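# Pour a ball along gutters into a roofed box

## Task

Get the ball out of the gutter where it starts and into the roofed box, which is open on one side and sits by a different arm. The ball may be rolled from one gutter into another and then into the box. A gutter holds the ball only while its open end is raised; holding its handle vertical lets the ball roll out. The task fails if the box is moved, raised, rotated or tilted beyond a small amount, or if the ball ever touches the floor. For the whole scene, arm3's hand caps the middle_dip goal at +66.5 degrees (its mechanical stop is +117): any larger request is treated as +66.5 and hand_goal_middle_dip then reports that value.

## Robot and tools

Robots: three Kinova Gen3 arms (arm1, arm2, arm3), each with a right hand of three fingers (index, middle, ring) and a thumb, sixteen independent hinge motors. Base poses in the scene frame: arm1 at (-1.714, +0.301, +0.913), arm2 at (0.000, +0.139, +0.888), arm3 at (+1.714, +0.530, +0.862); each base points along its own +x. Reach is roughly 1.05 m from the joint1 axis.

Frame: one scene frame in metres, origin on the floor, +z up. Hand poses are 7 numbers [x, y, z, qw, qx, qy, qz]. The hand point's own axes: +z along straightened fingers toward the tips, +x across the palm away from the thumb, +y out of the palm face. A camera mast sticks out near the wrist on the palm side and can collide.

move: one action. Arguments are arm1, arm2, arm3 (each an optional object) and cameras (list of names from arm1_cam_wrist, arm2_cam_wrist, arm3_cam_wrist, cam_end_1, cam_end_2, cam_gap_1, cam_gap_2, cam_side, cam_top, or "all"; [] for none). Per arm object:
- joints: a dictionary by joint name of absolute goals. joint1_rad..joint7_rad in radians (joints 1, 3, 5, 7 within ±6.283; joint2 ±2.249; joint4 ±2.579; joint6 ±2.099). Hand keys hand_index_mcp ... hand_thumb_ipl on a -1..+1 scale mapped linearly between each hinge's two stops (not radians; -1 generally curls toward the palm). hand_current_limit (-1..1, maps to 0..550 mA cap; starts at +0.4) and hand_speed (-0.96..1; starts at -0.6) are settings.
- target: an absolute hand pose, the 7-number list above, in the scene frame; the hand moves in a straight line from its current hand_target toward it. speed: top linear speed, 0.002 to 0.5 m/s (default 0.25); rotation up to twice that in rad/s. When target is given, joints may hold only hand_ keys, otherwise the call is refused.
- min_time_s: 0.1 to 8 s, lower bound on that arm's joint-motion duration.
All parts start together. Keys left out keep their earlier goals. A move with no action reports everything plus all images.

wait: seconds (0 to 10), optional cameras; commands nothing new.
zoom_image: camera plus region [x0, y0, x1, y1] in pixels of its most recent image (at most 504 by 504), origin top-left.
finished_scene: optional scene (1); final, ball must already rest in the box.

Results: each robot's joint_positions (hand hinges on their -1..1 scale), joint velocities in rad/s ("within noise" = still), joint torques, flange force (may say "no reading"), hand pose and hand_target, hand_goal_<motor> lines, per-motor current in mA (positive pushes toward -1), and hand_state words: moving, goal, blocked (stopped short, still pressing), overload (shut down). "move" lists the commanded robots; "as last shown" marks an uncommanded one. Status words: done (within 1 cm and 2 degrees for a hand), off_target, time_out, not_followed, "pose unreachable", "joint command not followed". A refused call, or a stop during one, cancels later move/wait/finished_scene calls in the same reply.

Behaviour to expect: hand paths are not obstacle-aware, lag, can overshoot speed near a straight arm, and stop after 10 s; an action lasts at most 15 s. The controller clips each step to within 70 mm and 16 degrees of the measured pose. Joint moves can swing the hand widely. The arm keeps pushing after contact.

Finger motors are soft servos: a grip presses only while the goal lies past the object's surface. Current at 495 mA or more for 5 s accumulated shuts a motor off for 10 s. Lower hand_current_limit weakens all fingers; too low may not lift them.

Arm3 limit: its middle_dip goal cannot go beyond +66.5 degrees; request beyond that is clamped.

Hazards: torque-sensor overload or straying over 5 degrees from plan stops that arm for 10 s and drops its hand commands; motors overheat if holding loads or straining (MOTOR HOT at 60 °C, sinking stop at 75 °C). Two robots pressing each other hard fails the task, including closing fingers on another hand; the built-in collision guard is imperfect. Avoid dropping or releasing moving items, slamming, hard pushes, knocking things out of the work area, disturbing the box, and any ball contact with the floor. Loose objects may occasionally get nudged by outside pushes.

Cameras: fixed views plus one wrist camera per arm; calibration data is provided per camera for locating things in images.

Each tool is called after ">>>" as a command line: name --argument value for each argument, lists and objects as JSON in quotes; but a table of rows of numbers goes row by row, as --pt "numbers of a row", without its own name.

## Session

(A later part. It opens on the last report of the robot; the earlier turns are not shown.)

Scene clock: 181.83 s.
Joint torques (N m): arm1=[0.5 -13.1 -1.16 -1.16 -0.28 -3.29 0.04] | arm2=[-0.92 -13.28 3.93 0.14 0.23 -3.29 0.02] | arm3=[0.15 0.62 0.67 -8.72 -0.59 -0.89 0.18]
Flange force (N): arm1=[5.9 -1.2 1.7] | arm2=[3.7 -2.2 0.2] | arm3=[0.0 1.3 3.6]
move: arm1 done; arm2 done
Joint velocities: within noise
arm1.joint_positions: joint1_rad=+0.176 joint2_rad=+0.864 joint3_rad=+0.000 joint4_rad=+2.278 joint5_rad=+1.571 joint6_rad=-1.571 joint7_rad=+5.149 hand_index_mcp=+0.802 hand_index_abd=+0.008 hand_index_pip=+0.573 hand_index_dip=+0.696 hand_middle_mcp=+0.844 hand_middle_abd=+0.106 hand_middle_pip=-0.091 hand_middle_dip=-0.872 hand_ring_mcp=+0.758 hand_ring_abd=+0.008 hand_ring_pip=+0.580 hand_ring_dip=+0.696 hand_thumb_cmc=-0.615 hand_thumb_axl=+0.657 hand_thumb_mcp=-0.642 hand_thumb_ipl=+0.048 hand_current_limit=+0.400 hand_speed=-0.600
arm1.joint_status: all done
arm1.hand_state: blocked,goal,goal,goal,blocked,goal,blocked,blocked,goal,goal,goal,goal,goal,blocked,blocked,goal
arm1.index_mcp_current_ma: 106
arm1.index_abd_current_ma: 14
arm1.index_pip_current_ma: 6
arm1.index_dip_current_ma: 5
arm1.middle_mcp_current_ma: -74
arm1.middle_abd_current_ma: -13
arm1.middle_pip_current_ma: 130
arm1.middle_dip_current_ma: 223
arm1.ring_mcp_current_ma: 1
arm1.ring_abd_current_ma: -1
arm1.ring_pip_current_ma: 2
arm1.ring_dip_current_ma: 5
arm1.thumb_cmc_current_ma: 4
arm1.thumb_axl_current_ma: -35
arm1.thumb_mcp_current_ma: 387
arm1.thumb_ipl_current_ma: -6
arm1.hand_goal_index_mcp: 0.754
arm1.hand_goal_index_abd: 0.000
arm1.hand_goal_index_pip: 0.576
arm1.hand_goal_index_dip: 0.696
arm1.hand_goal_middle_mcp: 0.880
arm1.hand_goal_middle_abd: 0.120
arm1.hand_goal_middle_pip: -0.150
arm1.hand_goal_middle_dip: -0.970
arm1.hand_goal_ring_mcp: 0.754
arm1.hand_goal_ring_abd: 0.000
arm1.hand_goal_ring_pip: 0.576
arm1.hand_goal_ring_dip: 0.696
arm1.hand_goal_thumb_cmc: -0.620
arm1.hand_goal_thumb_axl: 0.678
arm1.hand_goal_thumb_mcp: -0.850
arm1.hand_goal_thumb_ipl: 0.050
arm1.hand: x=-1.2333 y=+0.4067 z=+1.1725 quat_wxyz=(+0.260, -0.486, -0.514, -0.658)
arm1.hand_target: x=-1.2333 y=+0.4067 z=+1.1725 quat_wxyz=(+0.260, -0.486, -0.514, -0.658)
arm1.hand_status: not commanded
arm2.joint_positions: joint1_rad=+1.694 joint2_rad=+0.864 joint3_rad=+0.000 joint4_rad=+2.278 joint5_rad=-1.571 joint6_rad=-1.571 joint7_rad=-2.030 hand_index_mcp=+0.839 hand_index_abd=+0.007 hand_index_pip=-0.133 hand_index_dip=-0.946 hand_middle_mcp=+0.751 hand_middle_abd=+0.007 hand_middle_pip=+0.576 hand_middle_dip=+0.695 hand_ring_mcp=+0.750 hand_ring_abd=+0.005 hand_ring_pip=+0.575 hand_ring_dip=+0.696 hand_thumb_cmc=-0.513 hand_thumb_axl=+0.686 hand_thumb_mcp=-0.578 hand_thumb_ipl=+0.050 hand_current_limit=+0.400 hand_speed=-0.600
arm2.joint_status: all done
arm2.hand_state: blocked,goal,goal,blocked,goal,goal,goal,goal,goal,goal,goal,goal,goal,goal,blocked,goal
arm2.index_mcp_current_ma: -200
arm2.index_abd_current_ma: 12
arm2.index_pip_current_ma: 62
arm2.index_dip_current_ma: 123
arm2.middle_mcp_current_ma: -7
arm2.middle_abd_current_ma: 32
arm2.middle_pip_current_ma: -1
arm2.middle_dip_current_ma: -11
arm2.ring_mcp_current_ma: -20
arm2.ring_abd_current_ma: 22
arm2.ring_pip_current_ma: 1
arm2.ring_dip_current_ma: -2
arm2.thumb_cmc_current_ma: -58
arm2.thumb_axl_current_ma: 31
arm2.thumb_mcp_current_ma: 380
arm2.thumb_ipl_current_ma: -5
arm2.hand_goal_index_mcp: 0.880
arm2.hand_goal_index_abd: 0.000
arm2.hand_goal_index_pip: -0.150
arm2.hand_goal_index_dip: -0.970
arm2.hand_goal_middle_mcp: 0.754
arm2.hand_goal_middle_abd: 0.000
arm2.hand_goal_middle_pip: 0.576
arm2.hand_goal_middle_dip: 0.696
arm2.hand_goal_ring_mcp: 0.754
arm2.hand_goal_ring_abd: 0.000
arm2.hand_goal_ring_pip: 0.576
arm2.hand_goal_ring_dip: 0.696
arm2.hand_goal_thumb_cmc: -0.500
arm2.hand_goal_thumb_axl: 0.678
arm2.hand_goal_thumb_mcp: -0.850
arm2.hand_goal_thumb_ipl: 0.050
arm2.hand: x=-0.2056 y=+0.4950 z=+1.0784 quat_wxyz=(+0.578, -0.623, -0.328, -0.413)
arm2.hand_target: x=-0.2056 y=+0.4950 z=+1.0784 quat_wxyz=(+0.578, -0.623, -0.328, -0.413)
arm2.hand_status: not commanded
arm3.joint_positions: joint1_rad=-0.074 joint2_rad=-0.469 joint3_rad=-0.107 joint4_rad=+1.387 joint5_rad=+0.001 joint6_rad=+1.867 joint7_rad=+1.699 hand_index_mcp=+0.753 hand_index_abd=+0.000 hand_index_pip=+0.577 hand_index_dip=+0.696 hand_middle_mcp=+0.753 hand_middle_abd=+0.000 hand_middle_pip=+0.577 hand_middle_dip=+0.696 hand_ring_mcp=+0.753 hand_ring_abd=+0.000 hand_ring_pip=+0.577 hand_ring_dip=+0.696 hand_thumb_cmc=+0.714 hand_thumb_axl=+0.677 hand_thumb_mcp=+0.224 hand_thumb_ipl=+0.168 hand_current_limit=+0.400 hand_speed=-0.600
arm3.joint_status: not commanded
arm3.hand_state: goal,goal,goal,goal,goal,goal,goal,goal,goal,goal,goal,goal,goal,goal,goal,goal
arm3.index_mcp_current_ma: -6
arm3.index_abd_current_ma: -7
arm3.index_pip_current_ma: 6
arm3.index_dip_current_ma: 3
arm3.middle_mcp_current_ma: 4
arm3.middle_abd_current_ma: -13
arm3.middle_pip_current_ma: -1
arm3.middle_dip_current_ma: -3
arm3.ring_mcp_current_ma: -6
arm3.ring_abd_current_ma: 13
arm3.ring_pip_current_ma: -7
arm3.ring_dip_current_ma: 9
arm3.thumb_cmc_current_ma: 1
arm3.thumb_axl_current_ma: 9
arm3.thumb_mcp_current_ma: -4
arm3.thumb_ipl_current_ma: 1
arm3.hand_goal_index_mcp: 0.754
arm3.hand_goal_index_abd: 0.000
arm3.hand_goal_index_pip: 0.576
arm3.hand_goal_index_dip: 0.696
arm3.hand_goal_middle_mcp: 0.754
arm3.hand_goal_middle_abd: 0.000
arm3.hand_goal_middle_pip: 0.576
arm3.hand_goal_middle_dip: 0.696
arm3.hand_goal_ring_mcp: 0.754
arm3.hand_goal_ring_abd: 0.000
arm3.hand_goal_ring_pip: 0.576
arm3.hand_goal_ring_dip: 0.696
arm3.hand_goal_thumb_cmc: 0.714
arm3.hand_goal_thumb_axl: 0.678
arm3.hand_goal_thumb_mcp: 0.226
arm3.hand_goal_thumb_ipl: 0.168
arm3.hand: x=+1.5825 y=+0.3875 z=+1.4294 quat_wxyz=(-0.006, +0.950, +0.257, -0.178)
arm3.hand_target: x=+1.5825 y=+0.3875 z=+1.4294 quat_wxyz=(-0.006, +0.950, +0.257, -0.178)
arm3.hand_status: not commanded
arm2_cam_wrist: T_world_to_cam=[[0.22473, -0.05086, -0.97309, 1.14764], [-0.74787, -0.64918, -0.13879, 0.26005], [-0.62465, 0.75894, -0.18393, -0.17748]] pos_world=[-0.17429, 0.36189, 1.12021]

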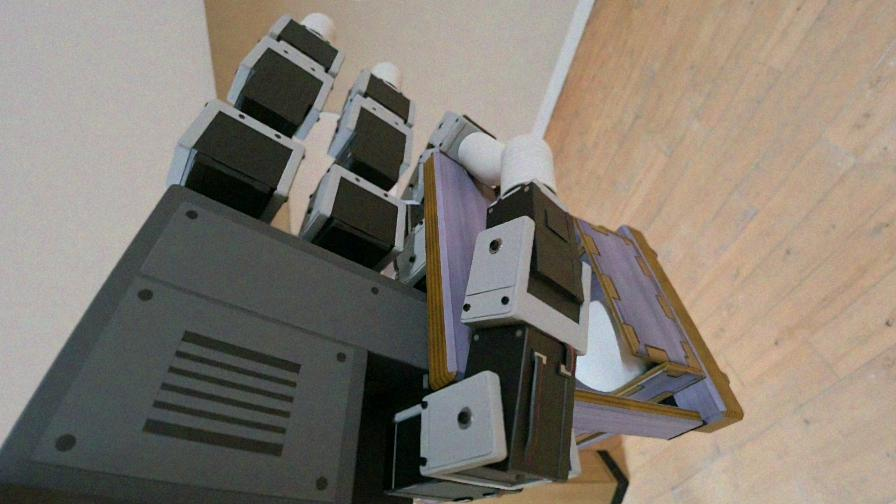

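>>> move --cameras '["cam_gap_2", "cam_end_2", "cam_side", "cam_top"]'

>>> zoom_image --camera "cam_end_2" --region '[200, 180, 500, 420]'

>>> zoom_image --camera "cam_side" --region '[690, 210, 790, 270]'

Scene clock: 181.97 s.
Joint torques (N m): arm1=[0.47 -13.2 -1.1 -1.22 -0.31 -3.35 0.03] | arm2=[-0.92 -13.27 3.91 0.13 0.22 -3.29 0.03] | arm3=[0.18 0.61 0.8 -8.8 -0.53 -0.86 0.19]
Flange force (N): arm1=[5.6 -1.6 1.7] | arm2=[3.7 -2.1 0.2] | arm3=[0.0 1.8 4.0]
Joint velocities: within noise
arm1.joint_positions: joint1_rad=+0.176 joint2_rad=+0.864 joint3_rad=+0.000 joint4_rad=+2.278 joint5_rad=+1.571 joint6_rad=-1.571 joint7_rad=+5.149 hand_index_mcp=+0.802 hand_index_abd=+0.008 hand_index_pip=+0.573 hand_index_dip=+0.696 hand_middle_mcp=+0.844 hand_middle_abd=+0.106 hand_middle_pip=-0.091 hand_middle_dip=-0.872 hand_ring_mcp=+0.758 hand_ring_abd=+0.008 hand_ring_pip=+0.580 hand_ring_dip=+0.696 hand_thumb_cmc=-0.615 hand_thumb_axl=+0.657 hand_thumb_mcp=-0.642 hand_thumb_ipl=+0.048 hand_current_limit=+0.400 hand_speed=-0.600
arm1.joint_status: all done
arm1.hand_state: blocked,goal,goal,goal,blocked,goal,blocked,blocked,goal,goal,goal,goal,goal,blocked,blocked,goal
arm1.index_mcp_current_ma: 109
arm1.index_abd_current_ma: 10
arm1.index_pip_current_ma: 5
arm1.index_dip_current_ma: 9
arm1.middle_mcp_current_ma: -70
arm1.middle_abd_current_ma: -11
arm1.middle_pip_current_ma: 127
arm1.middle_dip_current_ma: 228
arm1.ring_mcp_current_ma: 1
arm1.ring_abd_current_ma: 0
arm1.ring_pip_current_ma: 11
arm1.ring_dip_current_ma: 5
arm1.thumb_cmc_current_ma: 5
arm1.thumb_axl_current_ma: -37
arm1.thumb_mcp_current_ma: 384
arm1.thumb_ipl_current_ma: -5
arm1.hand_goal_index_mcp: 0.754
arm1.hand_goal_index_abd: 0.000
arm1.hand_goal_index_pip: 0.576
arm1.hand_goal_index_dip: 0.696
arm1.hand_goal_middle_mcp: 0.880
arm1.hand_goal_middle_abd: 0.120
arm1.hand_goal_middle_pip: -0.150
arm1.hand_goal_middle_dip: -0.970
arm1.hand_goal_ring_mcp: 0.754
arm1.hand_goal_ring_abd: 0.000
arm1.hand_goal_ring_pip: 0.576
arm1.hand_goal_ring_dip: 0.696
arm1.hand_goal_thumb_cmc: -0.620
arm1.hand_goal_thumb_axl: 0.678
arm1.hand_goal_thumb_mcp: -0.850
arm1.hand_goal_thumb_ipl: 0.050
arm1.hand: x=-1.2333 y=+0.4067 z=+1.1725 quat_wxyz=(+0.260, -0.486, -0.514, -0.658) (m; scene frame)
arm1.hand_target: x=-1.2333 y=+0.4067 z=+1.1725 quat_wxyz=(+0.260, -0.486, -0.514, -0.658) (m; scene frame)
arm1.hand_status: not commanded
arm2.joint_positions: joint1_rad=+1.694 joint2_rad=+0.864 joint3_rad=+0.000 joint4_rad=+2.278 joint5_rad=-1.571 joint6_rad=-1.571 joint7_rad=-2.030 hand_index_mcp=+0.839 hand_index_abd=+0.007 hand_index_pip=-0.133 hand_index_dip=-0.946 hand_middle_mcp=+0.751 hand_middle_abd=+0.007 hand_middle_pip=+0.576 hand_middle_dip=+0.695 hand_ring_mcp=+0.750 hand_ring_abd=+0.005 hand_ring_pip=+0.575 hand_ring_dip=+0.696 hand_thumb_cmc=-0.513 hand_thumb_axl=+0.686 hand_thumb_mcp=-0.578 hand_thumb_ipl=+0.050 hand_current_limit=+0.400 hand_speed=-0.600
arm2.joint_status: all done
arm2.hand_state: blocked,goal,goal,blocked,goal,goal,goal,goal,goal,goal,goal,goal,goal,goal,blocked,goal
arm2.index_mcp_current_ma: -195
arm2.index_abd_current_ma: 15
arm2.index_pip_current_ma: 73
arm2.index_dip_current_ma: 118
arm2.middle_mcp_current_ma: -7
arm2.middle_abd_current_ma: 19
arm2.middle_pip_current_ma: 2
arm2.middle_dip_current_ma: -3
arm2.ring_mcp_current_ma: -18
arm2.ring_abd_current_ma: 14
arm2.ring_pip_current_ma: 1
arm2.ring_dip_current_ma: -9
arm2.thumb_cmc_current_ma: -66
arm2.thumb_axl_current_ma: 38
arm2.thumb_mcp_current_ma: 379
arm2.thumb_ipl_current_ma: -2
arm2.hand_goal_index_mcp: 0.880
arm2.hand_goal_index_abd: 0.000
arm2.hand_goal_index_pip: -0.150
arm2.hand_goal_index_dip: -0.970
arm2.hand_goal_middle_mcp: 0.754
arm2.hand_goal_middle_abd: 0.000
arm2.hand_goal_middle_pip: 0.576
arm2.hand_goal_middle_dip: 0.696
arm2.hand_goal_ring_mcp: 0.754
arm2.hand_goal_ring_abd: 0.000
arm2.hand_goal_ring_pip: 0.576
arm2.hand_goal_ring_dip: 0.696
arm2.hand_goal_thumb_cmc: -0.500
arm2.hand_goal_thumb_axl: 0.678
arm2.hand_goal_thumb_mcp: -0.850
arm2.hand_goal_thumb_ipl: 0.050
arm2.hand: x=-0.2056 y=+0.4950 z=+1.0784 quat_wxyz=(+0.578, -0.623, -0.328, -0.413) (m; scene frame)
arm2.hand_target: x=-0.2056 y=+0.4950 z=+1.0784 quat_wxyz=(+0.578, -0.623, -0.328, -0.413) (m; scene frame)
arm2.hand_status: not commanded
arm3.joint_positions: joint1_rad=-0.074 joint2_rad=-0.469 joint3_rad=-0.107 joint4_rad=+1.387 joint5_rad=+0.001 joint6_rad=+1.867 joint7_rad=+1.699 hand_index_mcp=+0.753 hand_index_abd=+0.000 hand_index_pip=+0.577 hand_index_dip=+0.696 hand_middle_mcp=+0.753 hand_middle_abd=+0.000 hand_middle_pip=+0.577 hand_middle_dip=+0.696 hand_ring_mcp=+0.753 hand_ring_abd=+0.000 hand_ring_pip=+0.577 hand_ring_dip=+0.696 hand_thumb_cmc=+0.714 hand_thumb_axl=+0.677 hand_thumb_mcp=+0.224 hand_thumb_ipl=+0.168 hand_current_limit=+0.400 hand_speed=-0.600
arm3.joint_status: not commanded
arm3.hand_state: goal,goal,goal,goal,goal,goal,goal,goal,goal,goal,goal,goal,goal,goal,goal,goal
arm3.index_mcp_current_ma: -8
arm3.index_abd_current_ma: -7
arm3.index_pip_current_ma: 5
arm3.index_dip_current_ma: 3
arm3.middle_mcp_current_ma: 6
arm3.middle_abd_current_ma: -10
arm3.middle_pip_current_ma: -2
arm3.middle_dip_current_ma: -2
arm3.ring_mcp_current_ma: -9
arm3.ring_abd_current_ma: 8
arm3.ring_pip_current_ma: -9
arm3.ring_dip_current_ma: 4
arm3.thumb_cmc_current_ma: -7
arm3.thumb_axl_current_ma: 2
arm3.thumb_mcp_current_ma: -4
arm3.thumb_ipl_current_ma: 6
arm3.hand_goal_index_mcp: 0.754
arm3.hand_goal_index_abd: 0.000
arm3.hand_goal_index_pip: 0.576
arm3.hand_goal_index_dip: 0.696
arm3.hand_goal_middle_mcp: 0.754
arm3.hand_goal_middle_abd: 0.000
arm3.hand_goal_middle_pip: 0.576
arm3.hand_goal_middle_dip: 0.696
arm3.hand_goal_ring_mcp: 0.754
arm3.hand_goal_ring_abd: 0.000
arm3.hand_goal_ring_pip: 0.576
arm3.hand_goal_ring_dip: 0.696
arm3.hand_goal_thumb_cmc: 0.714
arm3.hand_goal_thumb_axl: 0.678
arm3.hand_goal_thumb_mcp: 0.226
arm3.hand_goal_thumb_ipl: 0.168
arm3.hand: x=+1.5825 y=+0.3875 z=+1.4294 quat_wxyz=(-0.006, +0.950, +0.257, -0.178) (m; scene frame)
arm3.hand_target: x=+1.5825 y=+0.3875 z=+1.4294 quat_wxyz=(-0.006, +0.950, +0.257, -0.178) (m; scene frame)
arm3.hand_status: not commanded
pictures: cam_end_2, cam_gap_2, cam_side, cam_top

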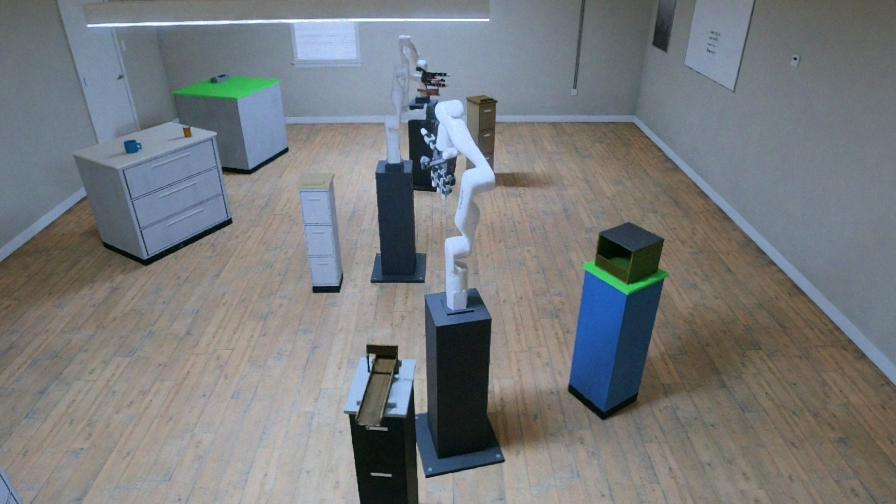

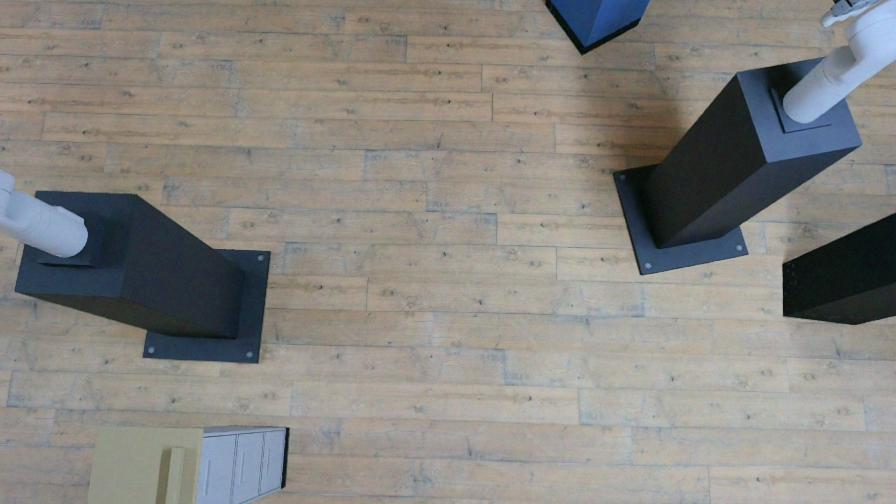

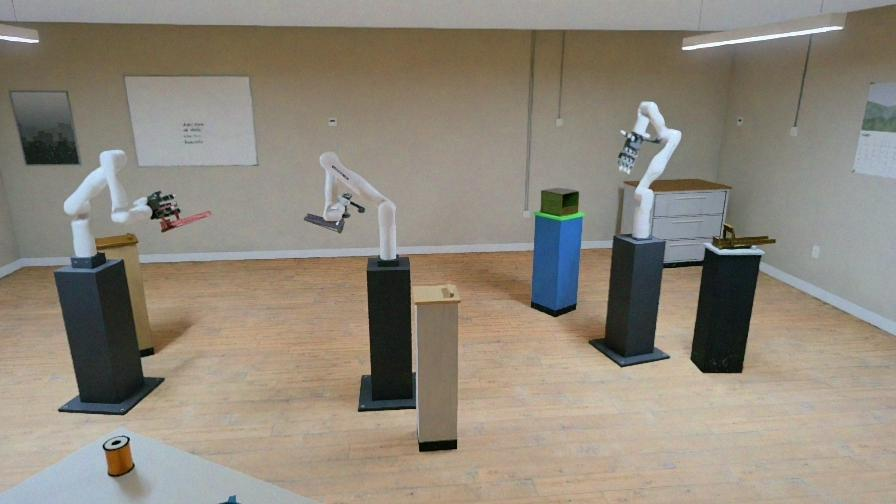

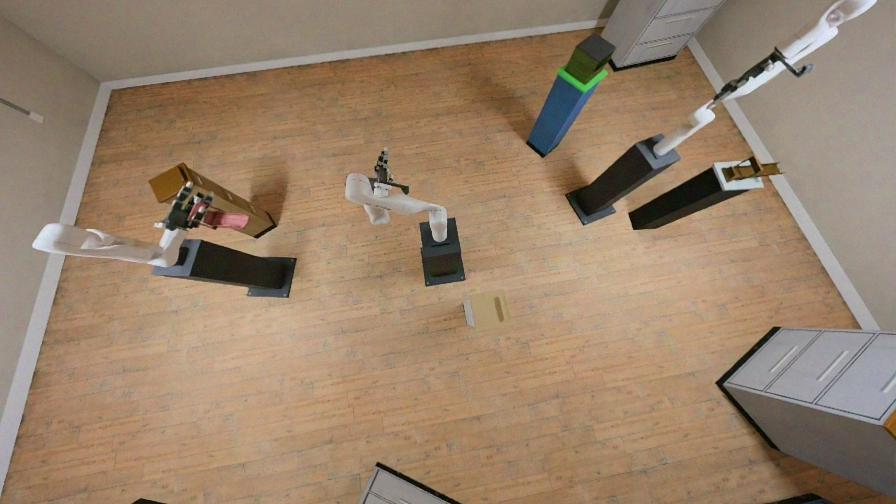

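Scaled by 1.680.

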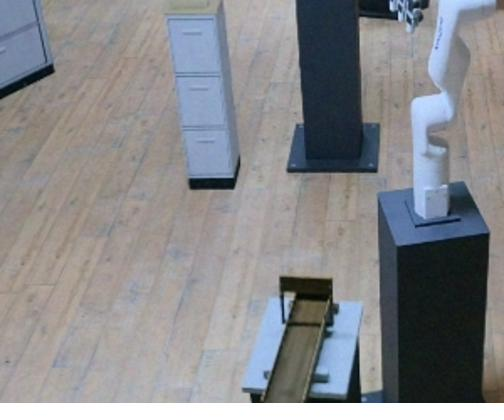

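Scaled by 5.040.

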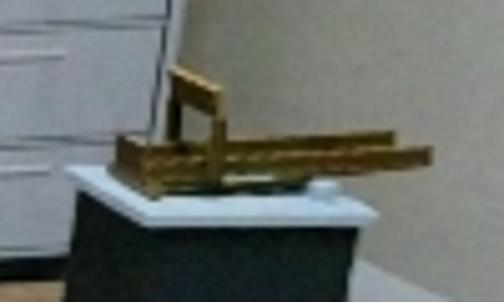

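>>> move --arm3 '{"joints":{"joint1_rad":-2.398,"joint2_rad":0.059,"joint3_rad":0,"joint4_rad":1.946,"joint5_rad":0,"joint6_rad":0.335,"joint7_rad":-0.648},"min_time_s":4}' --cameras '["arm3_cam_wrist","cam_end_2","cam_side"]'

Scene clock: 187.73 s.
Joint torques (N m): arm1=[0.5 -13.13 -1.14 -1.19 -0.28 -3.38 0.04] | arm2=[-0.94 -13.3 3.94 0.12 0.25 -3.33 0.02] | arm3=[0.05 -11.39 0.41 -10.81 -0.62 -1.93 0.22]
Flange force (N): arm1=[5.8 -1.4 1.8] | arm2=[3.7 -2.1 0.1] | arm3=[3.1 -6.9 0.8]
move: arm3 done
Joint velocities: within noise
arm1, arm2: as last shown
arm1.index_abd_current_ma: 9
arm1.index_pip_current_ma: 3
arm1.index_dip_current_ma: 2
arm1.middle_mcp_current_ma: -66
arm1.middle_pip_current_ma: 126
arm1.middle_dip_current_ma: 225
arm1.ring_mcp_current_ma: -4
arm1.ring_abd_current_ma: -10
arm1.ring_pip_current_ma: 3
arm1.ring_dip_current_ma: 3
arm1.thumb_cmc_current_ma: 10
arm1.thumb_axl_current_ma: -31
arm1.thumb_mcp_current_ma: 382
arm1.thumb_ipl_current_ma: -3
arm2.index_mcp_current_ma: -205
arm2.index_abd_current_ma: 19
arm2.index_pip_current_ma: 69
arm2.index_dip_current_ma: 119
arm2.middle_mcp_current_ma: -12
arm2.middle_abd_current_ma: 23
arm2.middle_pip_current_ma: -3
arm2.middle_dip_current_ma: -11
arm2.ring_mcp_current_ma: -26
arm2.ring_abd_current_ma: 4
arm2.ring_pip_current_ma: -2
arm2.ring_dip_current_ma: -8
arm2.thumb_mcp_current_ma: 371
arm2.thumb_ipl_current_ma: -3
arm3.joint_positions: joint1_rad=-2.398 joint2_rad=+0.059 joint3_rad=+0.000 joint4_rad=+1.946 joint5_rad=+0.000 joint6_rad=+0.335 joint7_rad=-0.648 hand_index_mcp=+0.759 hand_index_abd=+0.007 hand_index_pip=+0.583 hand_index_dip=+0.696 hand_middle_mcp=+0.757 hand_middle_abd=+0.004 hand_middle_pip=+0.581 hand_middle_dip=+0.696 hand_ring_mcp=+0.759 hand_ring_abd=+0.007 hand_ring_pip=+0.581 hand_ring_dip=+0.696 hand_thumb_cmc=+0.719 hand_thumb_axl=+0.677 hand_thumb_mcp=+0.224 hand_thumb_ipl=+0.168 hand_current_limit=+0.400 hand_speed=-0.600
arm3.joint_status: all done
arm3.hand_state: goal,goal,goal,goal,goal,goal,goal,goal,goal,goal,goal,goal,goal,goal,goal,goal
arm3.index_mcp_current_ma: 13
arm3.index_abd_current_ma: 4
arm3.index_pip_current_ma: 28
arm3.index_dip_current_ma: -1
arm3.middle_mcp_current_ma: 22
arm3.middle_abd_current_ma: -3
arm3.middle_pip_current_ma: 12
arm3.middle_dip_current_ma: -5
arm3.ring_mcp_current_ma: 7
arm3.ring_abd_current_ma: 25
arm3.ring_pip_current_ma: 6
arm3.ring_dip_current_ma: 8
arm3.thumb_cmc_current_ma: 16
arm3.thumb_axl_current_ma: 4
arm3.thumb_mcp_current_ma: -2
arm3.thumb_ipl_current_ma: 3
arm3.hand_goal_index_mcp: 0.754
arm3.hand_goal_index_abd: 0.000
arm3.hand_goal_index_pip: 0.576
arm3.hand_goal_index_dip: 0.696
arm3.hand_goal_middle_mcp: 0.754
arm3.hand_goal_middle_abd: 0.000
arm3.hand_goal_middle_pip: 0.576
arm3.hand_goal_middle_dip: 0.696
arm3.hand_goal_ring_mcp: 0.754
arm3.hand_goal_ring_abd: 0.000
arm3.hand_goal_ring_pip: 0.576
arm3.hand_goal_ring_dip: 0.696
arm3.hand_goal_thumb_cmc: 0.714
arm3.hand_goal_thumb_axl: 0.678
arm3.hand_goal_thumb_mcp: 0.226
arm3.hand_goal_thumb_ipl: 0.168
arm3.hand: x=+2.1569 y=+0.1627 z=+1.2588 quat_wxyz=(+0.253, +0.904, +0.182, +0.292)
arm3.hand_target: x=+2.1569 y=+0.1628 z=+1.2588 quat_wxyz=(+0.253, +0.904, +0.182, +0.292)
arm3.hand_status: not commanded
arm3_cam_wrist: T_world_to_cam=[[-0.51444, -0.85742, -0.01362, 1.30173], [-0.85679, 0.51459, -0.03322, 1.76493], [0.03549, -0.00542, -0.99935, 1.31176]] pos_world=[2.13529, 0.21503, 1.38727]

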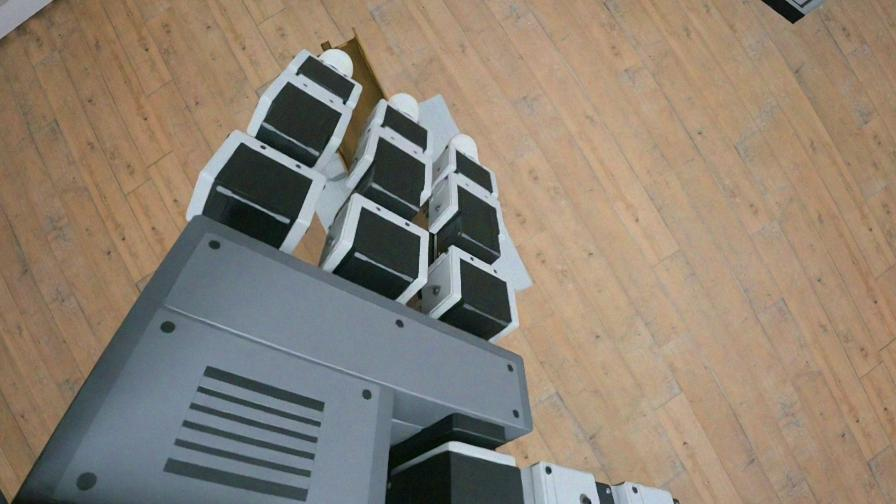

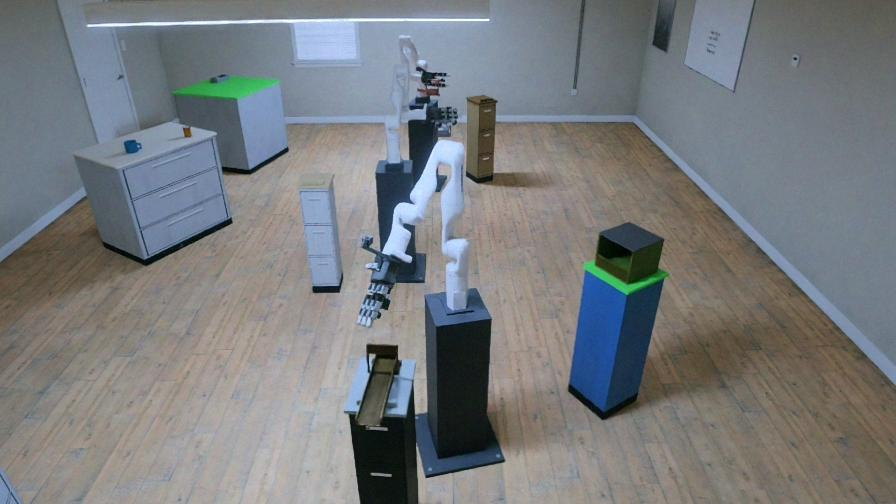

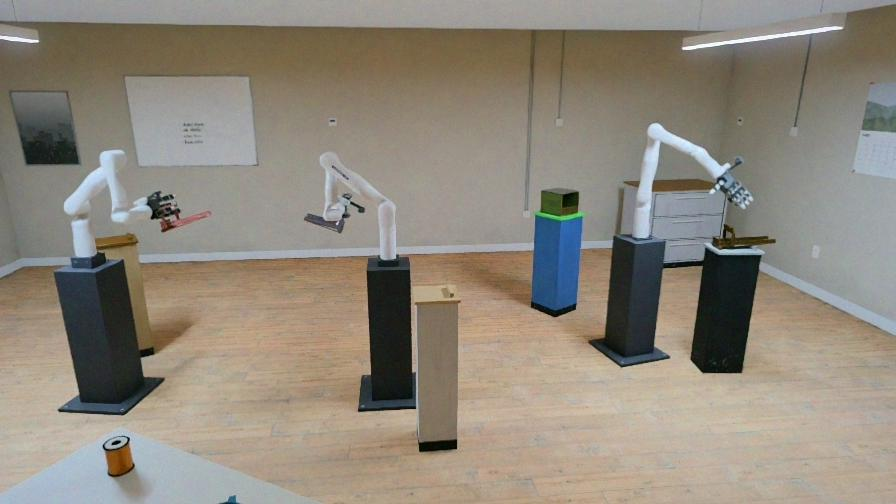

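>>> move --arm3 '{"joints":{"joint1_rad":-2.80},"min_time_s":2}' --cameras '["arm3_cam_wrist","cam_gap_2"]'

>>> zoom_image --camera "arm3_cam_wrist" --region '[450, 20, 800, 380]'

Scene clock: 190.47 s.
Joint torques (N m): arm1=[0.48 -13.19 -1.14 -1.11 -0.26 -3.34 0.03] | arm2=[-0.93 -13.29 3.9 0.1 0.2 -3.32 0.04] | arm3=[0.24 -11.37 0.47 -10.78 -0.6 -1.91 0.22]
Flange force (N): arm1=[5.5 -1.3 1.8] | arm2=[3.7 -2.0 0.3] | arm3=[3.7 -7.2 0.9]
move: arm3 done
Joint velocities: within noise
arm1, arm2: as last shown
arm1.index_mcp_current_ma: 108
arm1.index_abd_current_ma: 7
arm1.index_pip_current_ma: 4
arm1.index_dip_current_ma: 7
arm1.middle_mcp_current_ma: -68
arm1.middle_abd_current_ma: -9
arm1.middle_pip_current_ma: 124
arm1.middle_dip_current_ma: 226
arm1.ring_mcp_current_ma: 3
arm1.ring_abd_current_ma: -6
arm1.ring_pip_current_ma: 9
arm1.ring_dip_current_ma: 11
arm1.thumb_cmc_current_ma: 0
arm1.thumb_axl_current_ma: -30
arm1.thumb_mcp_current_ma: 392
arm1.thumb_ipl_current_ma: -5
arm2.index_mcp_current_ma: -196
arm2.index_abd_current_ma: 15
arm2.index_pip_current_ma: 73
arm2.index_dip_current_ma: 123
arm2.middle_mcp_current_ma: -15
arm2.middle_abd_current_ma: 30
arm2.middle_pip_current_ma: -5
arm2.middle_dip_current_ma: -14
arm2.ring_mcp_current_ma: -21
arm2.ring_abd_current_ma: 7
arm2.ring_pip_current_ma: -1
arm2.ring_dip_current_ma: -2
arm2.thumb_cmc_current_ma: -61
arm2.thumb_axl_current_ma: 31
arm2.thumb_mcp_current_ma: 378
arm2.thumb_ipl_current_ma: -5
arm3.joint_positions: joint1_rad=-2.800 joint2_rad=+0.059 joint3_rad=+0.000 joint4_rad=+1.946 joint5_rad=+0.000 joint6_rad=+0.335 joint7_rad=-0.648 hand_index_mcp=+0.759 hand_index_abd=+0.007 hand_index_pip=+0.583 hand_index_dip=+0.696 hand_middle_mcp=+0.757 hand_middle_abd=+0.004 hand_middle_pip=+0.581 hand_middle_dip=+0.696 hand_ring_mcp=+0.759 hand_ring_abd=+0.007 hand_ring_pip=+0.581 hand_ring_dip=+0.696 hand_thumb_cmc=+0.719 hand_thumb_axl=+0.677 hand_thumb_mcp=+0.224 hand_thumb_ipl=+0.168 hand_current_limit=+0.400 hand_speed=-0.600
arm3.joint_status: all done
arm3.hand_state: goal,goal,goal,goal,goal,goal,goal,goal,goal,goal,goal,goal,goal,goal,goal,goal
arm3.index_mcp_current_ma: 13
arm3.index_abd_current_ma: 1
arm3.index_pip_current_ma: 26
arm3.index_dip_current_ma: 1
arm3.middle_mcp_current_ma: 15
arm3.middle_abd_current_ma: 3
arm3.middle_pip_current_ma: 12
arm3.middle_dip_current_ma: -5
arm3.ring_mcp_current_ma: 9
arm3.ring_abd_current_ma: 22
arm3.ring_pip_current_ma: 3
arm3.ring_dip_current_ma: 6
arm3.thumb_cmc_current_ma: 12
arm3.thumb_axl_current_ma: 10
arm3.thumb_mcp_current_ma: 0
arm3.thumb_ipl_current_ma: -1
arm3.hand_goal_index_mcp: 0.754
arm3.hand_goal_index_abd: 0.000
arm3.hand_goal_index_pip: 0.576
arm3.hand_goal_index_dip: 0.696
arm3.hand_goal_middle_mcp: 0.754
arm3.hand_goal_middle_abd: 0.000
arm3.hand_goal_middle_pip: 0.576
arm3.hand_goal_middle_dip: 0.696
arm3.hand_goal_ring_mcp: 0.754
arm3.hand_goal_ring_abd: 0.000
arm3.hand_goal_ring_pip: 0.576
arm3.hand_goal_ring_dip: 0.696
arm3.hand_goal_thumb_cmc: 0.714
arm3.hand_goal_thumb_axl: 0.678
arm3.hand_goal_thumb_mcp: 0.226
arm3.hand_goal_thumb_ipl: 0.168
arm3.hand: x=+2.2639 y=+0.3646 z=+1.2604 quat_wxyz=(+0.190, +0.849, +0.358, +0.339)
arm3.hand_target: x=+2.2639 y=+0.3646 z=+1.2604 quat_wxyz=(+0.190, +0.849, +0.358, +0.339)
arm3.hand_status: not commanded
arm3_cam_wrist: T_world_to_cam=[[-0.13793, -0.99031, -0.01612, 0.72902], [-0.9897, 0.13844, -0.03646, 2.19484], [0.03833, 0.01092, -0.99921, 1.29814]] pos_world=[2.22303, 0.40393, 1.38887]

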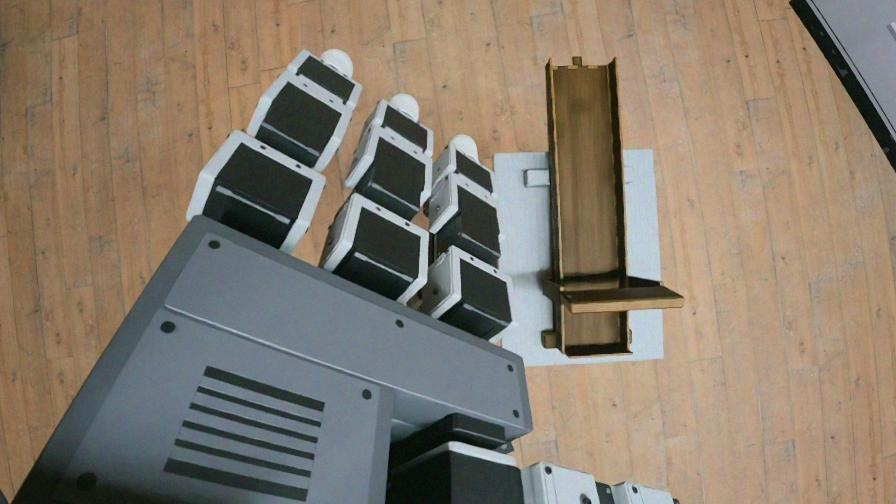

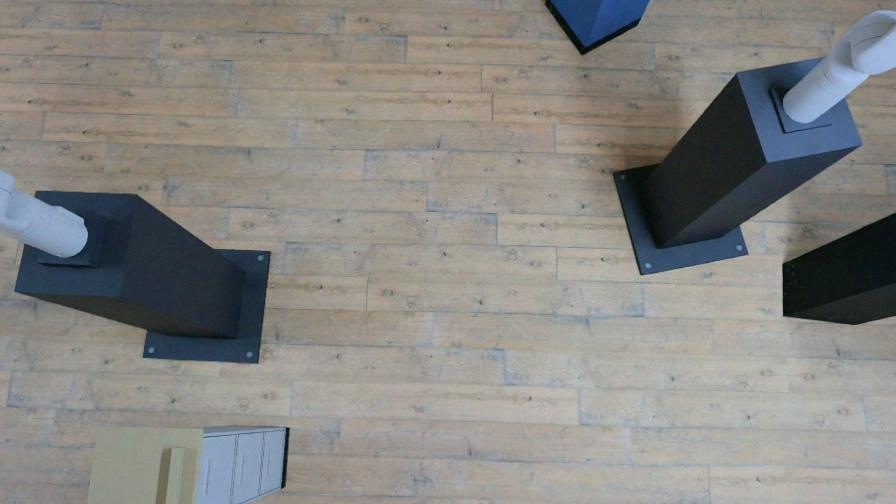

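Scaled by 1.400.

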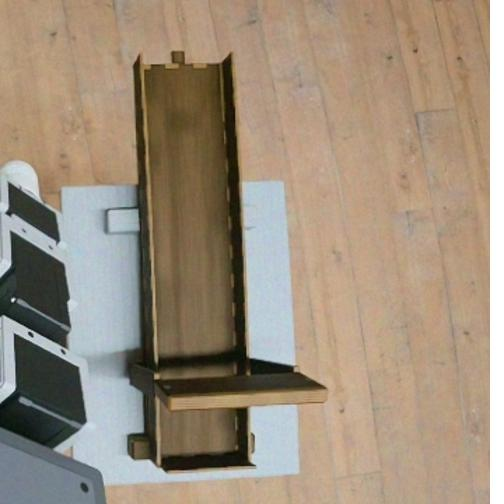

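>>> zoom_image --camera "arm3_cam_wrist" --region '[530, 260, 700, 370]'

>>> zoom_image --camera "arm3_cam_wrist" --region '[530, 40, 640, 200]'

Scaled by 2.965.

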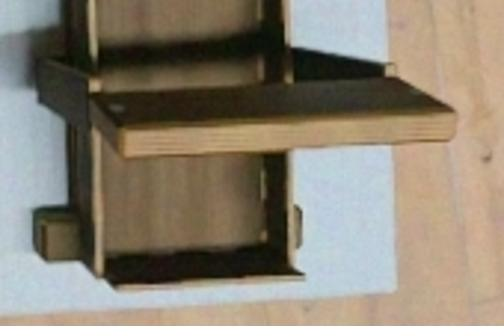

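Scaled by 3.150.

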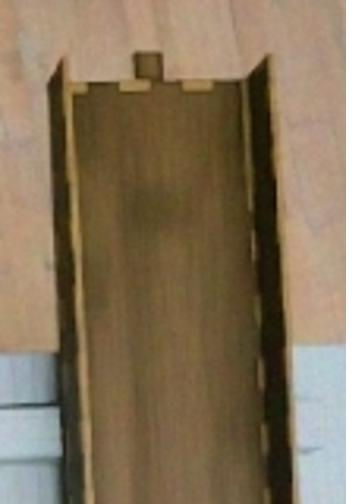

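>>> move --arm3 '{"joints":{"joint1_rad":-2.949,"joint2_rad":0.883,"joint3_rad":0,"joint4_rad":1.626,"joint5_rad":-1.571,"joint6_rad":-1.571,"joint7_rad":-1.131,"hand_thumb_cmc":-0.714},"min_time_s":4}' --cameras '["arm3_cam_wrist","cam_end_2","cam_side"]'

>>> zoom_image --camera "cam_end_2" --region '[330, 300, 450, 440]'

>>> zoom_image --camera "cam_side" --region '[690, 180, 800, 280]'

Scene clock: 197.93 s.
Joint torques (N m): arm1=[0.47 -13.13 -1.17 -1.13 -0.26 -3.3 0.09] | arm2=[-0.93 -13.27 3.94 0.09 0.21 -3.3 0.04] | arm3=[0.05 -20.37 3.05 -5.77 0.99 -2.19 0.35]
Flange force (N): arm1=[5.8 -1.0 1.7] | arm2=[3.8 -2.0 0.2] | arm3=[-0.2 3.9 -0.1]
move: arm3 done
Joint velocities: within noise
arm1, arm2: as last shown
arm1.index_mcp_current_ma: 116
arm1.index_abd_current_ma: 10
arm1.index_pip_current_ma: 3
arm1.index_dip_current_ma: 2
arm1.middle_mcp_current_ma: -69
arm1.middle_abd_current_ma: -14
arm1.middle_pip_current_ma: 129
arm1.middle_dip_current_ma: 225
arm1.ring_mcp_current_ma: -5
arm1.ring_abd_current_ma: -7
arm1.ring_pip_current_ma: 4
arm1.ring_dip_current_ma: 8
arm1.thumb_axl_current_ma: -37
arm1.thumb_mcp_current_ma: 387
arm1.thumb_ipl_current_ma: -6
arm2.index_mcp_current_ma: -197
arm2.index_abd_current_ma: 12
arm2.index_pip_current_ma: 72
arm2.index_dip_current_ma: 117
arm2.middle_mcp_current_ma: -18
arm2.middle_abd_current_ma: 38
arm2.middle_pip_current_ma: -1
arm2.middle_dip_current_ma: -17
arm2.ring_mcp_current_ma: -23
arm2.ring_abd_current_ma: 12
arm2.ring_pip_current_ma: 2
arm2.ring_dip_current_ma: -4
arm2.thumb_cmc_current_ma: -66
arm2.thumb_axl_current_ma: 47
arm2.thumb_mcp_current_ma: 384
arm2.thumb_ipl_current_ma: -6
arm3.joint_positions: joint1_rad=-2.949 joint2_rad=+0.883 joint3_rad=+0.000 joint4_rad=+1.626 joint5_rad=-1.571 joint6_rad=-1.571 joint7_rad=-1.131 hand_index_mcp=+0.752 hand_index_abd=+0.007 hand_index_pip=+0.573 hand_index_dip=+0.696 hand_middle_mcp=+0.753 hand_middle_abd=+0.004 hand_middle_pip=+0.575 hand_middle_dip=+0.696 hand_ring_mcp=+0.752 hand_ring_abd=+0.007 hand_ring_pip=+0.576 hand_ring_dip=+0.696 hand_thumb_cmc=-0.702 hand_thumb_axl=+0.677 hand_thumb_mcp=+0.224 hand_thumb_ipl=+0.168 hand_current_limit=+0.400 hand_speed=-0.600
arm3.joint_status: all done
arm3.hand_state: goal,goal,goal,goal,goal,goal,goal,goal,goal,goal,goal,goal,goal,goal,goal,goal
arm3.index_mcp_current_ma: -10
arm3.index_abd_current_ma: 4
arm3.index_pip_current_ma: -6
arm3.index_dip_current_ma: 5
arm3.middle_mcp_current_ma: 2
arm3.middle_abd_current_ma: 4
arm3.middle_pip_current_ma: -10
arm3.middle_dip_current_ma: -9
arm3.ring_mcp_current_ma: -10
arm3.ring_abd_current_ma: 18
arm3.ring_pip_current_ma: -9
arm3.ring_dip_current_ma: 5
arm3.thumb_cmc_current_ma: 35
arm3.thumb_axl_current_ma: 6
arm3.thumb_mcp_current_ma: 0
arm3.thumb_ipl_current_ma: 0
arm3.hand_goal_index_mcp: 0.754
arm3.hand_goal_index_abd: 0.000
arm3.hand_goal_index_pip: 0.576
arm3.hand_goal_index_dip: 0.696
arm3.hand_goal_middle_mcp: 0.754
arm3.hand_goal_middle_abd: 0.000
arm3.hand_goal_middle_pip: 0.576
arm3.hand_goal_middle_dip: 0.696
arm3.hand_goal_ring_mcp: 0.754
arm3.hand_goal_ring_abd: 0.000
arm3.hand_goal_ring_pip: 0.576
arm3.hand_goal_ring_dip: 0.696
arm3.hand_goal_thumb_cmc: -0.714
arm3.hand_goal_thumb_axl: 0.678
arm3.hand_goal_thumb_mcp: 0.226
arm3.hand_goal_thumb_ipl: 0.168
arm3.hand: x=+2.1552 y=+0.2139 z=+1.1171 quat_wxyz=(+0.441, +0.460, -0.541, +0.549)
arm3.hand_target: x=+2.1552 y=+0.2139 z=+1.1171 quat_wxyz=(+0.441, +0.460, -0.541, +0.549)
arm3.hand_status: not commanded
arm3_cam_wrist: T_world_to_cam=[[-0.42713, 0.00479, -0.90418, 1.96515], [0.63787, 0.71034, -0.29757, -1.23539], [0.64085, -0.70385, -0.30646, -0.75879]] pos_world=[2.11366, 0.33407, 1.17669]

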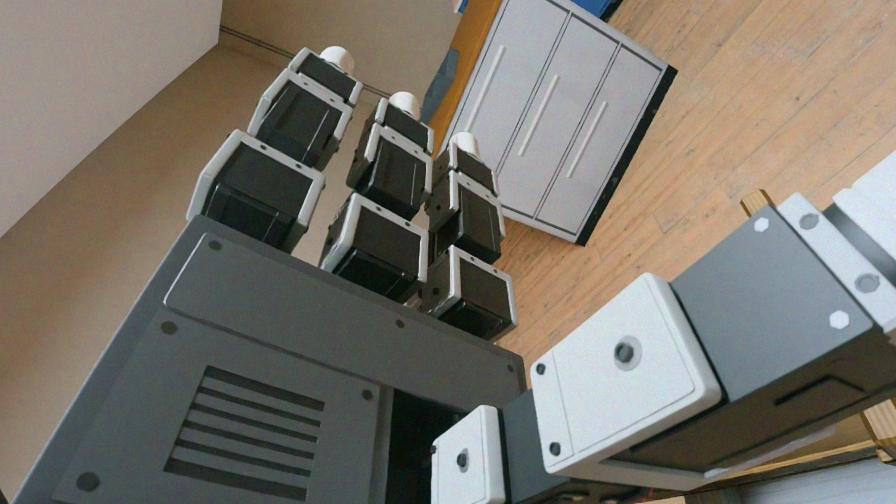

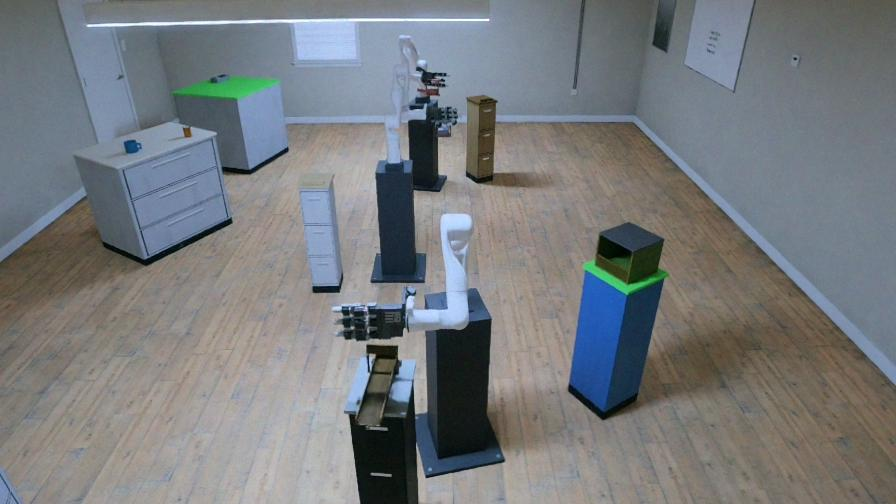

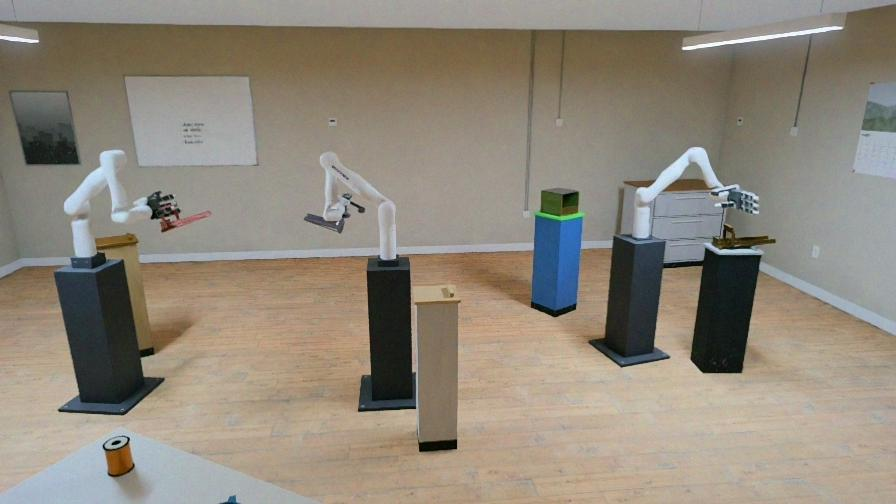

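Scaled by 3.600.

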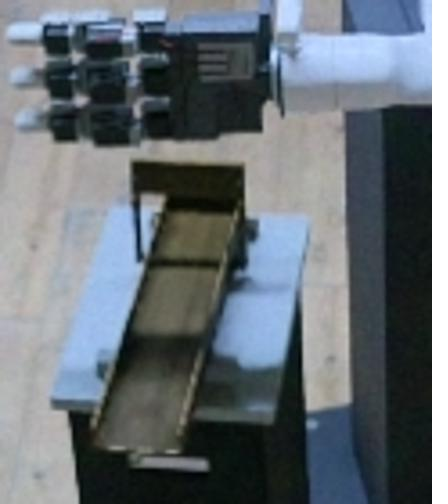

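Scaled by 4.582.

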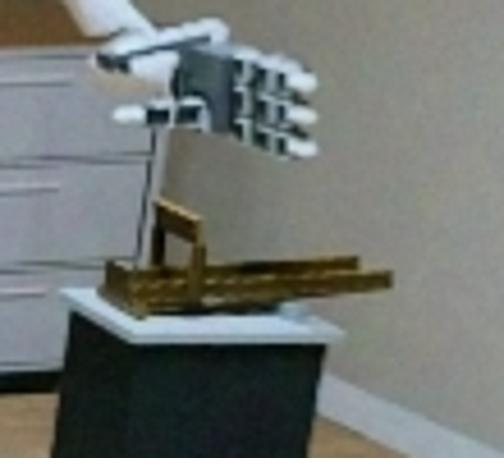

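>>> zoom_image --camera "cam_end_2" --region '[350, 330, 420, 400]'

>>> zoom_image --camera "cam_side" --region '[700, 210, 790, 270]'

Scaled by 7.200.

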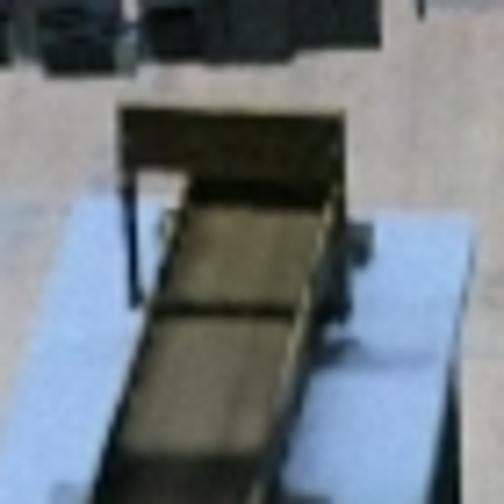

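Scaled by 5.600.

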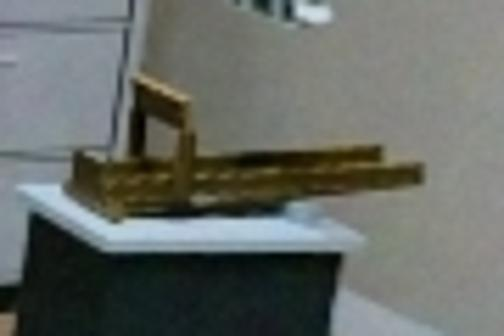

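>>> move --arm3 '{"target":[2.142,0.223,1.03,0.4700,0.4290,-0.5621,0.5283],"speed":0.1}' --cameras '["arm3_cam_wrist","cam_side","cam_end_2"]'

>>> zoom_image --camera "cam_side" --region '[690, 180, 800, 280]'

Scene clock: 203.57 s.
Joint torques (N m): arm1=[0.49 -13.14 -1.12 -1.09 -0.36 -3.35 0.04] | arm2=[-0.92 -13.28 3.87 0.08 0.2 -3.31 0.03] | arm3=[0.05 -21.23 3.33 -4.8 0.74 -2.4 0.37]
Flange force (N): arm1=[5.6 -1.1 1.5] | arm2=[3.8 -2.0 0.3] | arm3=[1.3 4.5 0.4]
move: arm3 done
Joint velocities: within noise
arm1, arm2: as last shown
arm1.index_mcp_current_ma: 106
arm1.index_abd_current_ma: 6
arm1.index_pip_current_ma: 2
arm1.index_dip_current_ma: 6
arm1.middle_abd_current_ma: -8
arm1.middle_pip_current_ma: 123
arm1.middle_dip_current_ma: 227
arm1.ring_mcp_current_ma: -6
arm1.ring_abd_current_ma: 1
arm1.ring_pip_current_ma: 5
arm1.ring_dip_current_ma: 5
arm1.thumb_axl_current_ma: -32
arm1.thumb_mcp_current_ma: 389
arm1.thumb_ipl_current_ma: -4
arm2.index_mcp_current_ma: -196
arm2.index_abd_current_ma: 15
arm2.index_dip_current_ma: 121
arm2.middle_mcp_current_ma: -14
arm2.middle_abd_current_ma: 25
arm2.middle_pip_current_ma: 3
arm2.middle_dip_current_ma: -14
arm2.ring_mcp_current_ma: -22
arm2.ring_abd_current_ma: 10
arm2.ring_pip_current_ma: 1
arm2.ring_dip_current_ma: 0
arm2.thumb_cmc_current_ma: -64
arm2.thumb_axl_current_ma: 35
arm2.thumb_mcp_current_ma: 378
arm2.thumb_ipl_current_ma: -2
arm3.joint_positions: joint1_rad=-2.947 joint2_rad=+1.086 joint3_rad=-0.001 joint4_rad=+1.534 joint5_rad=-1.654 joint6_rad=-1.631 joint7_rad=-1.247 hand_index_mcp=+0.752 hand_index_abd=+0.007 hand_index_pip=+0.573 hand_index_dip=+0.696 hand_middle_mcp=+0.753 hand_middle_abd=+0.004 hand_middle_pip=+0.575 hand_middle_dip=+0.696 hand_ring_mcp=+0.752 hand_ring_abd=+0.007 hand_ring_pip=+0.576 hand_ring_dip=+0.696 hand_thumb_cmc=-0.702 hand_thumb_axl=+0.677 hand_thumb_mcp=+0.224 hand_thumb_ipl=+0.168 hand_current_limit=+0.400 hand_speed=-0.600
arm3.joint_status: not commanded
arm3.hand_state: goal,goal,goal,goal,goal,goal,goal,goal,goal,goal,goal,goal,goal,goal,goal,goal
arm3.index_mcp_current_ma: -8
arm3.index_abd_current_ma: 1
arm3.index_pip_current_ma: -1
arm3.index_dip_current_ma: 3
arm3.middle_mcp_current_ma: 1
arm3.middle_abd_current_ma: -2
arm3.middle_pip_current_ma: -11
arm3.middle_dip_current_ma: -11
arm3.ring_mcp_current_ma: -12
arm3.ring_abd_current_ma: 25
arm3.ring_pip_current_ma: -13
arm3.ring_dip_current_ma: 0
arm3.thumb_cmc_current_ma: 34
arm3.thumb_axl_current_ma: 8
arm3.thumb_mcp_current_ma: -1
arm3.thumb_ipl_current_ma: 1
arm3.hand_goal_index_mcp: 0.754
arm3.hand_goal_index_abd: 0.000
arm3.hand_goal_index_pip: 0.576
arm3.hand_goal_index_dip: 0.696
arm3.hand_goal_middle_mcp: 0.754
arm3.hand_goal_middle_abd: 0.000
arm3.hand_goal_middle_pip: 0.576
arm3.hand_goal_middle_dip: 0.696
arm3.hand_goal_ring_mcp: 0.754
arm3.hand_goal_ring_abd: 0.000
arm3.hand_goal_ring_pip: 0.576
arm3.hand_goal_ring_dip: 0.696
arm3.hand_goal_thumb_cmc: -0.714
arm3.hand_goal_thumb_axl: 0.678
arm3.hand_goal_thumb_mcp: 0.226
arm3.hand_goal_thumb_ipl: 0.168
arm3.hand: x=+2.1420 y=+0.2230 z=+1.0300 quat_wxyz=(+0.470, +0.429, -0.562, +0.528)
arm3.hand_target: x=+2.1420 y=+0.2230 z=+1.0300 quat_wxyz=(+0.470, +0.429, -0.562, +0.528)
arm3.hand_status: done (0.000 m and 0.0 deg from the pose sent, 0.089 m and 5.9 deg at the start)
pictures: arm3_cam_wrist, cam_end_2, cam_side
arm3_cam_wrist: T_world_to_cam=[[-0.42322, 0.03975, -0.90515, 1.86552], [0.70797, 0.63794, -0.30301, -1.38778], [0.56539, -0.76906, -0.29813, -0.60304]] pos_world=[2.11299, 0.3474, 1.08828]

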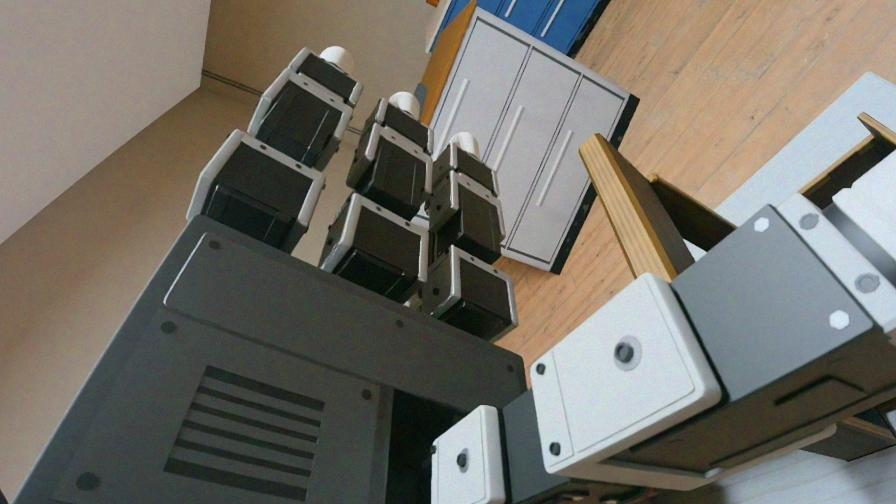

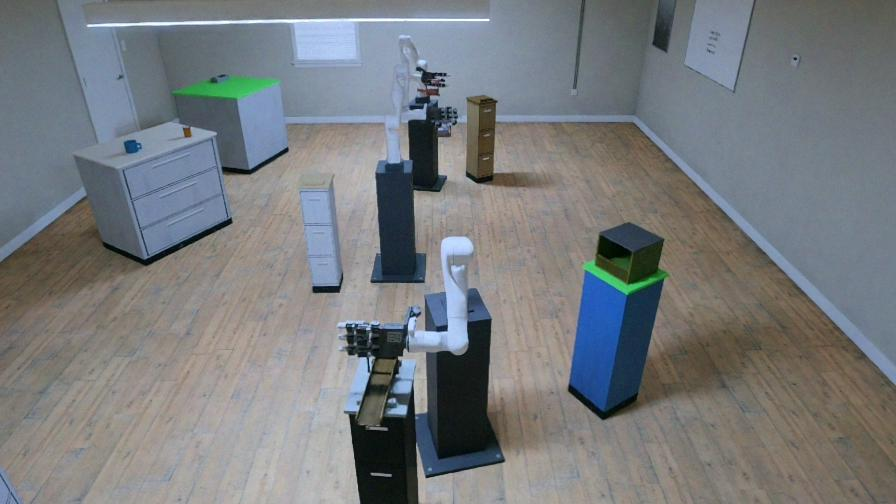

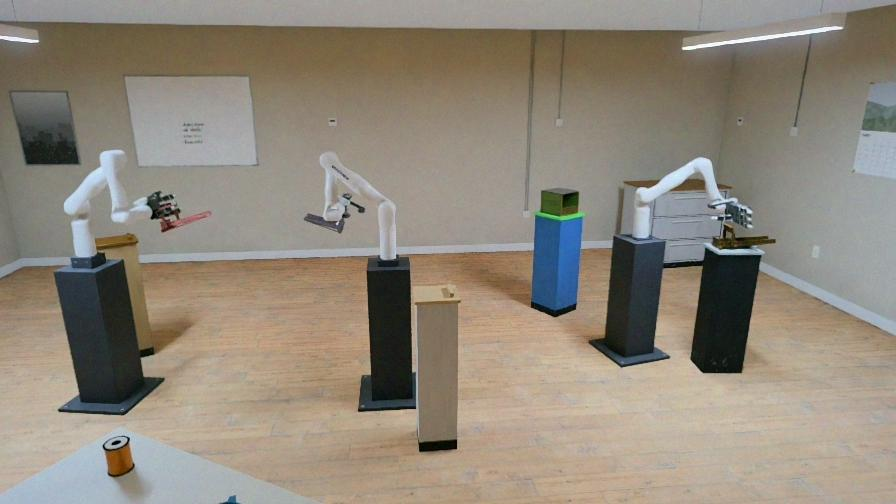

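Scaled by 4.582.

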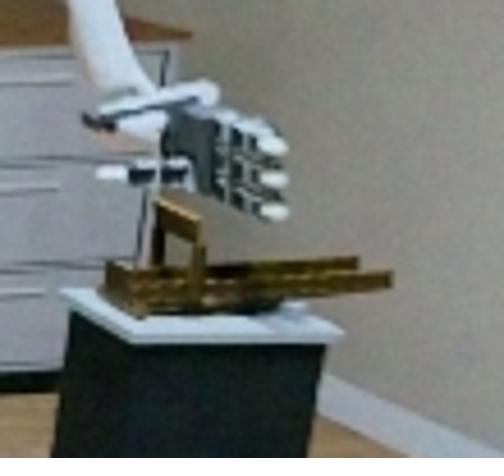

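>>> zoom_image --camera "arm3_cam_wrist" --region '[560, 110, 760, 290]'

Scaled by 2.520.

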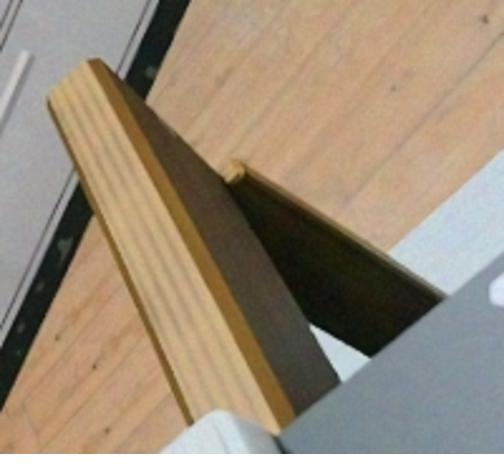

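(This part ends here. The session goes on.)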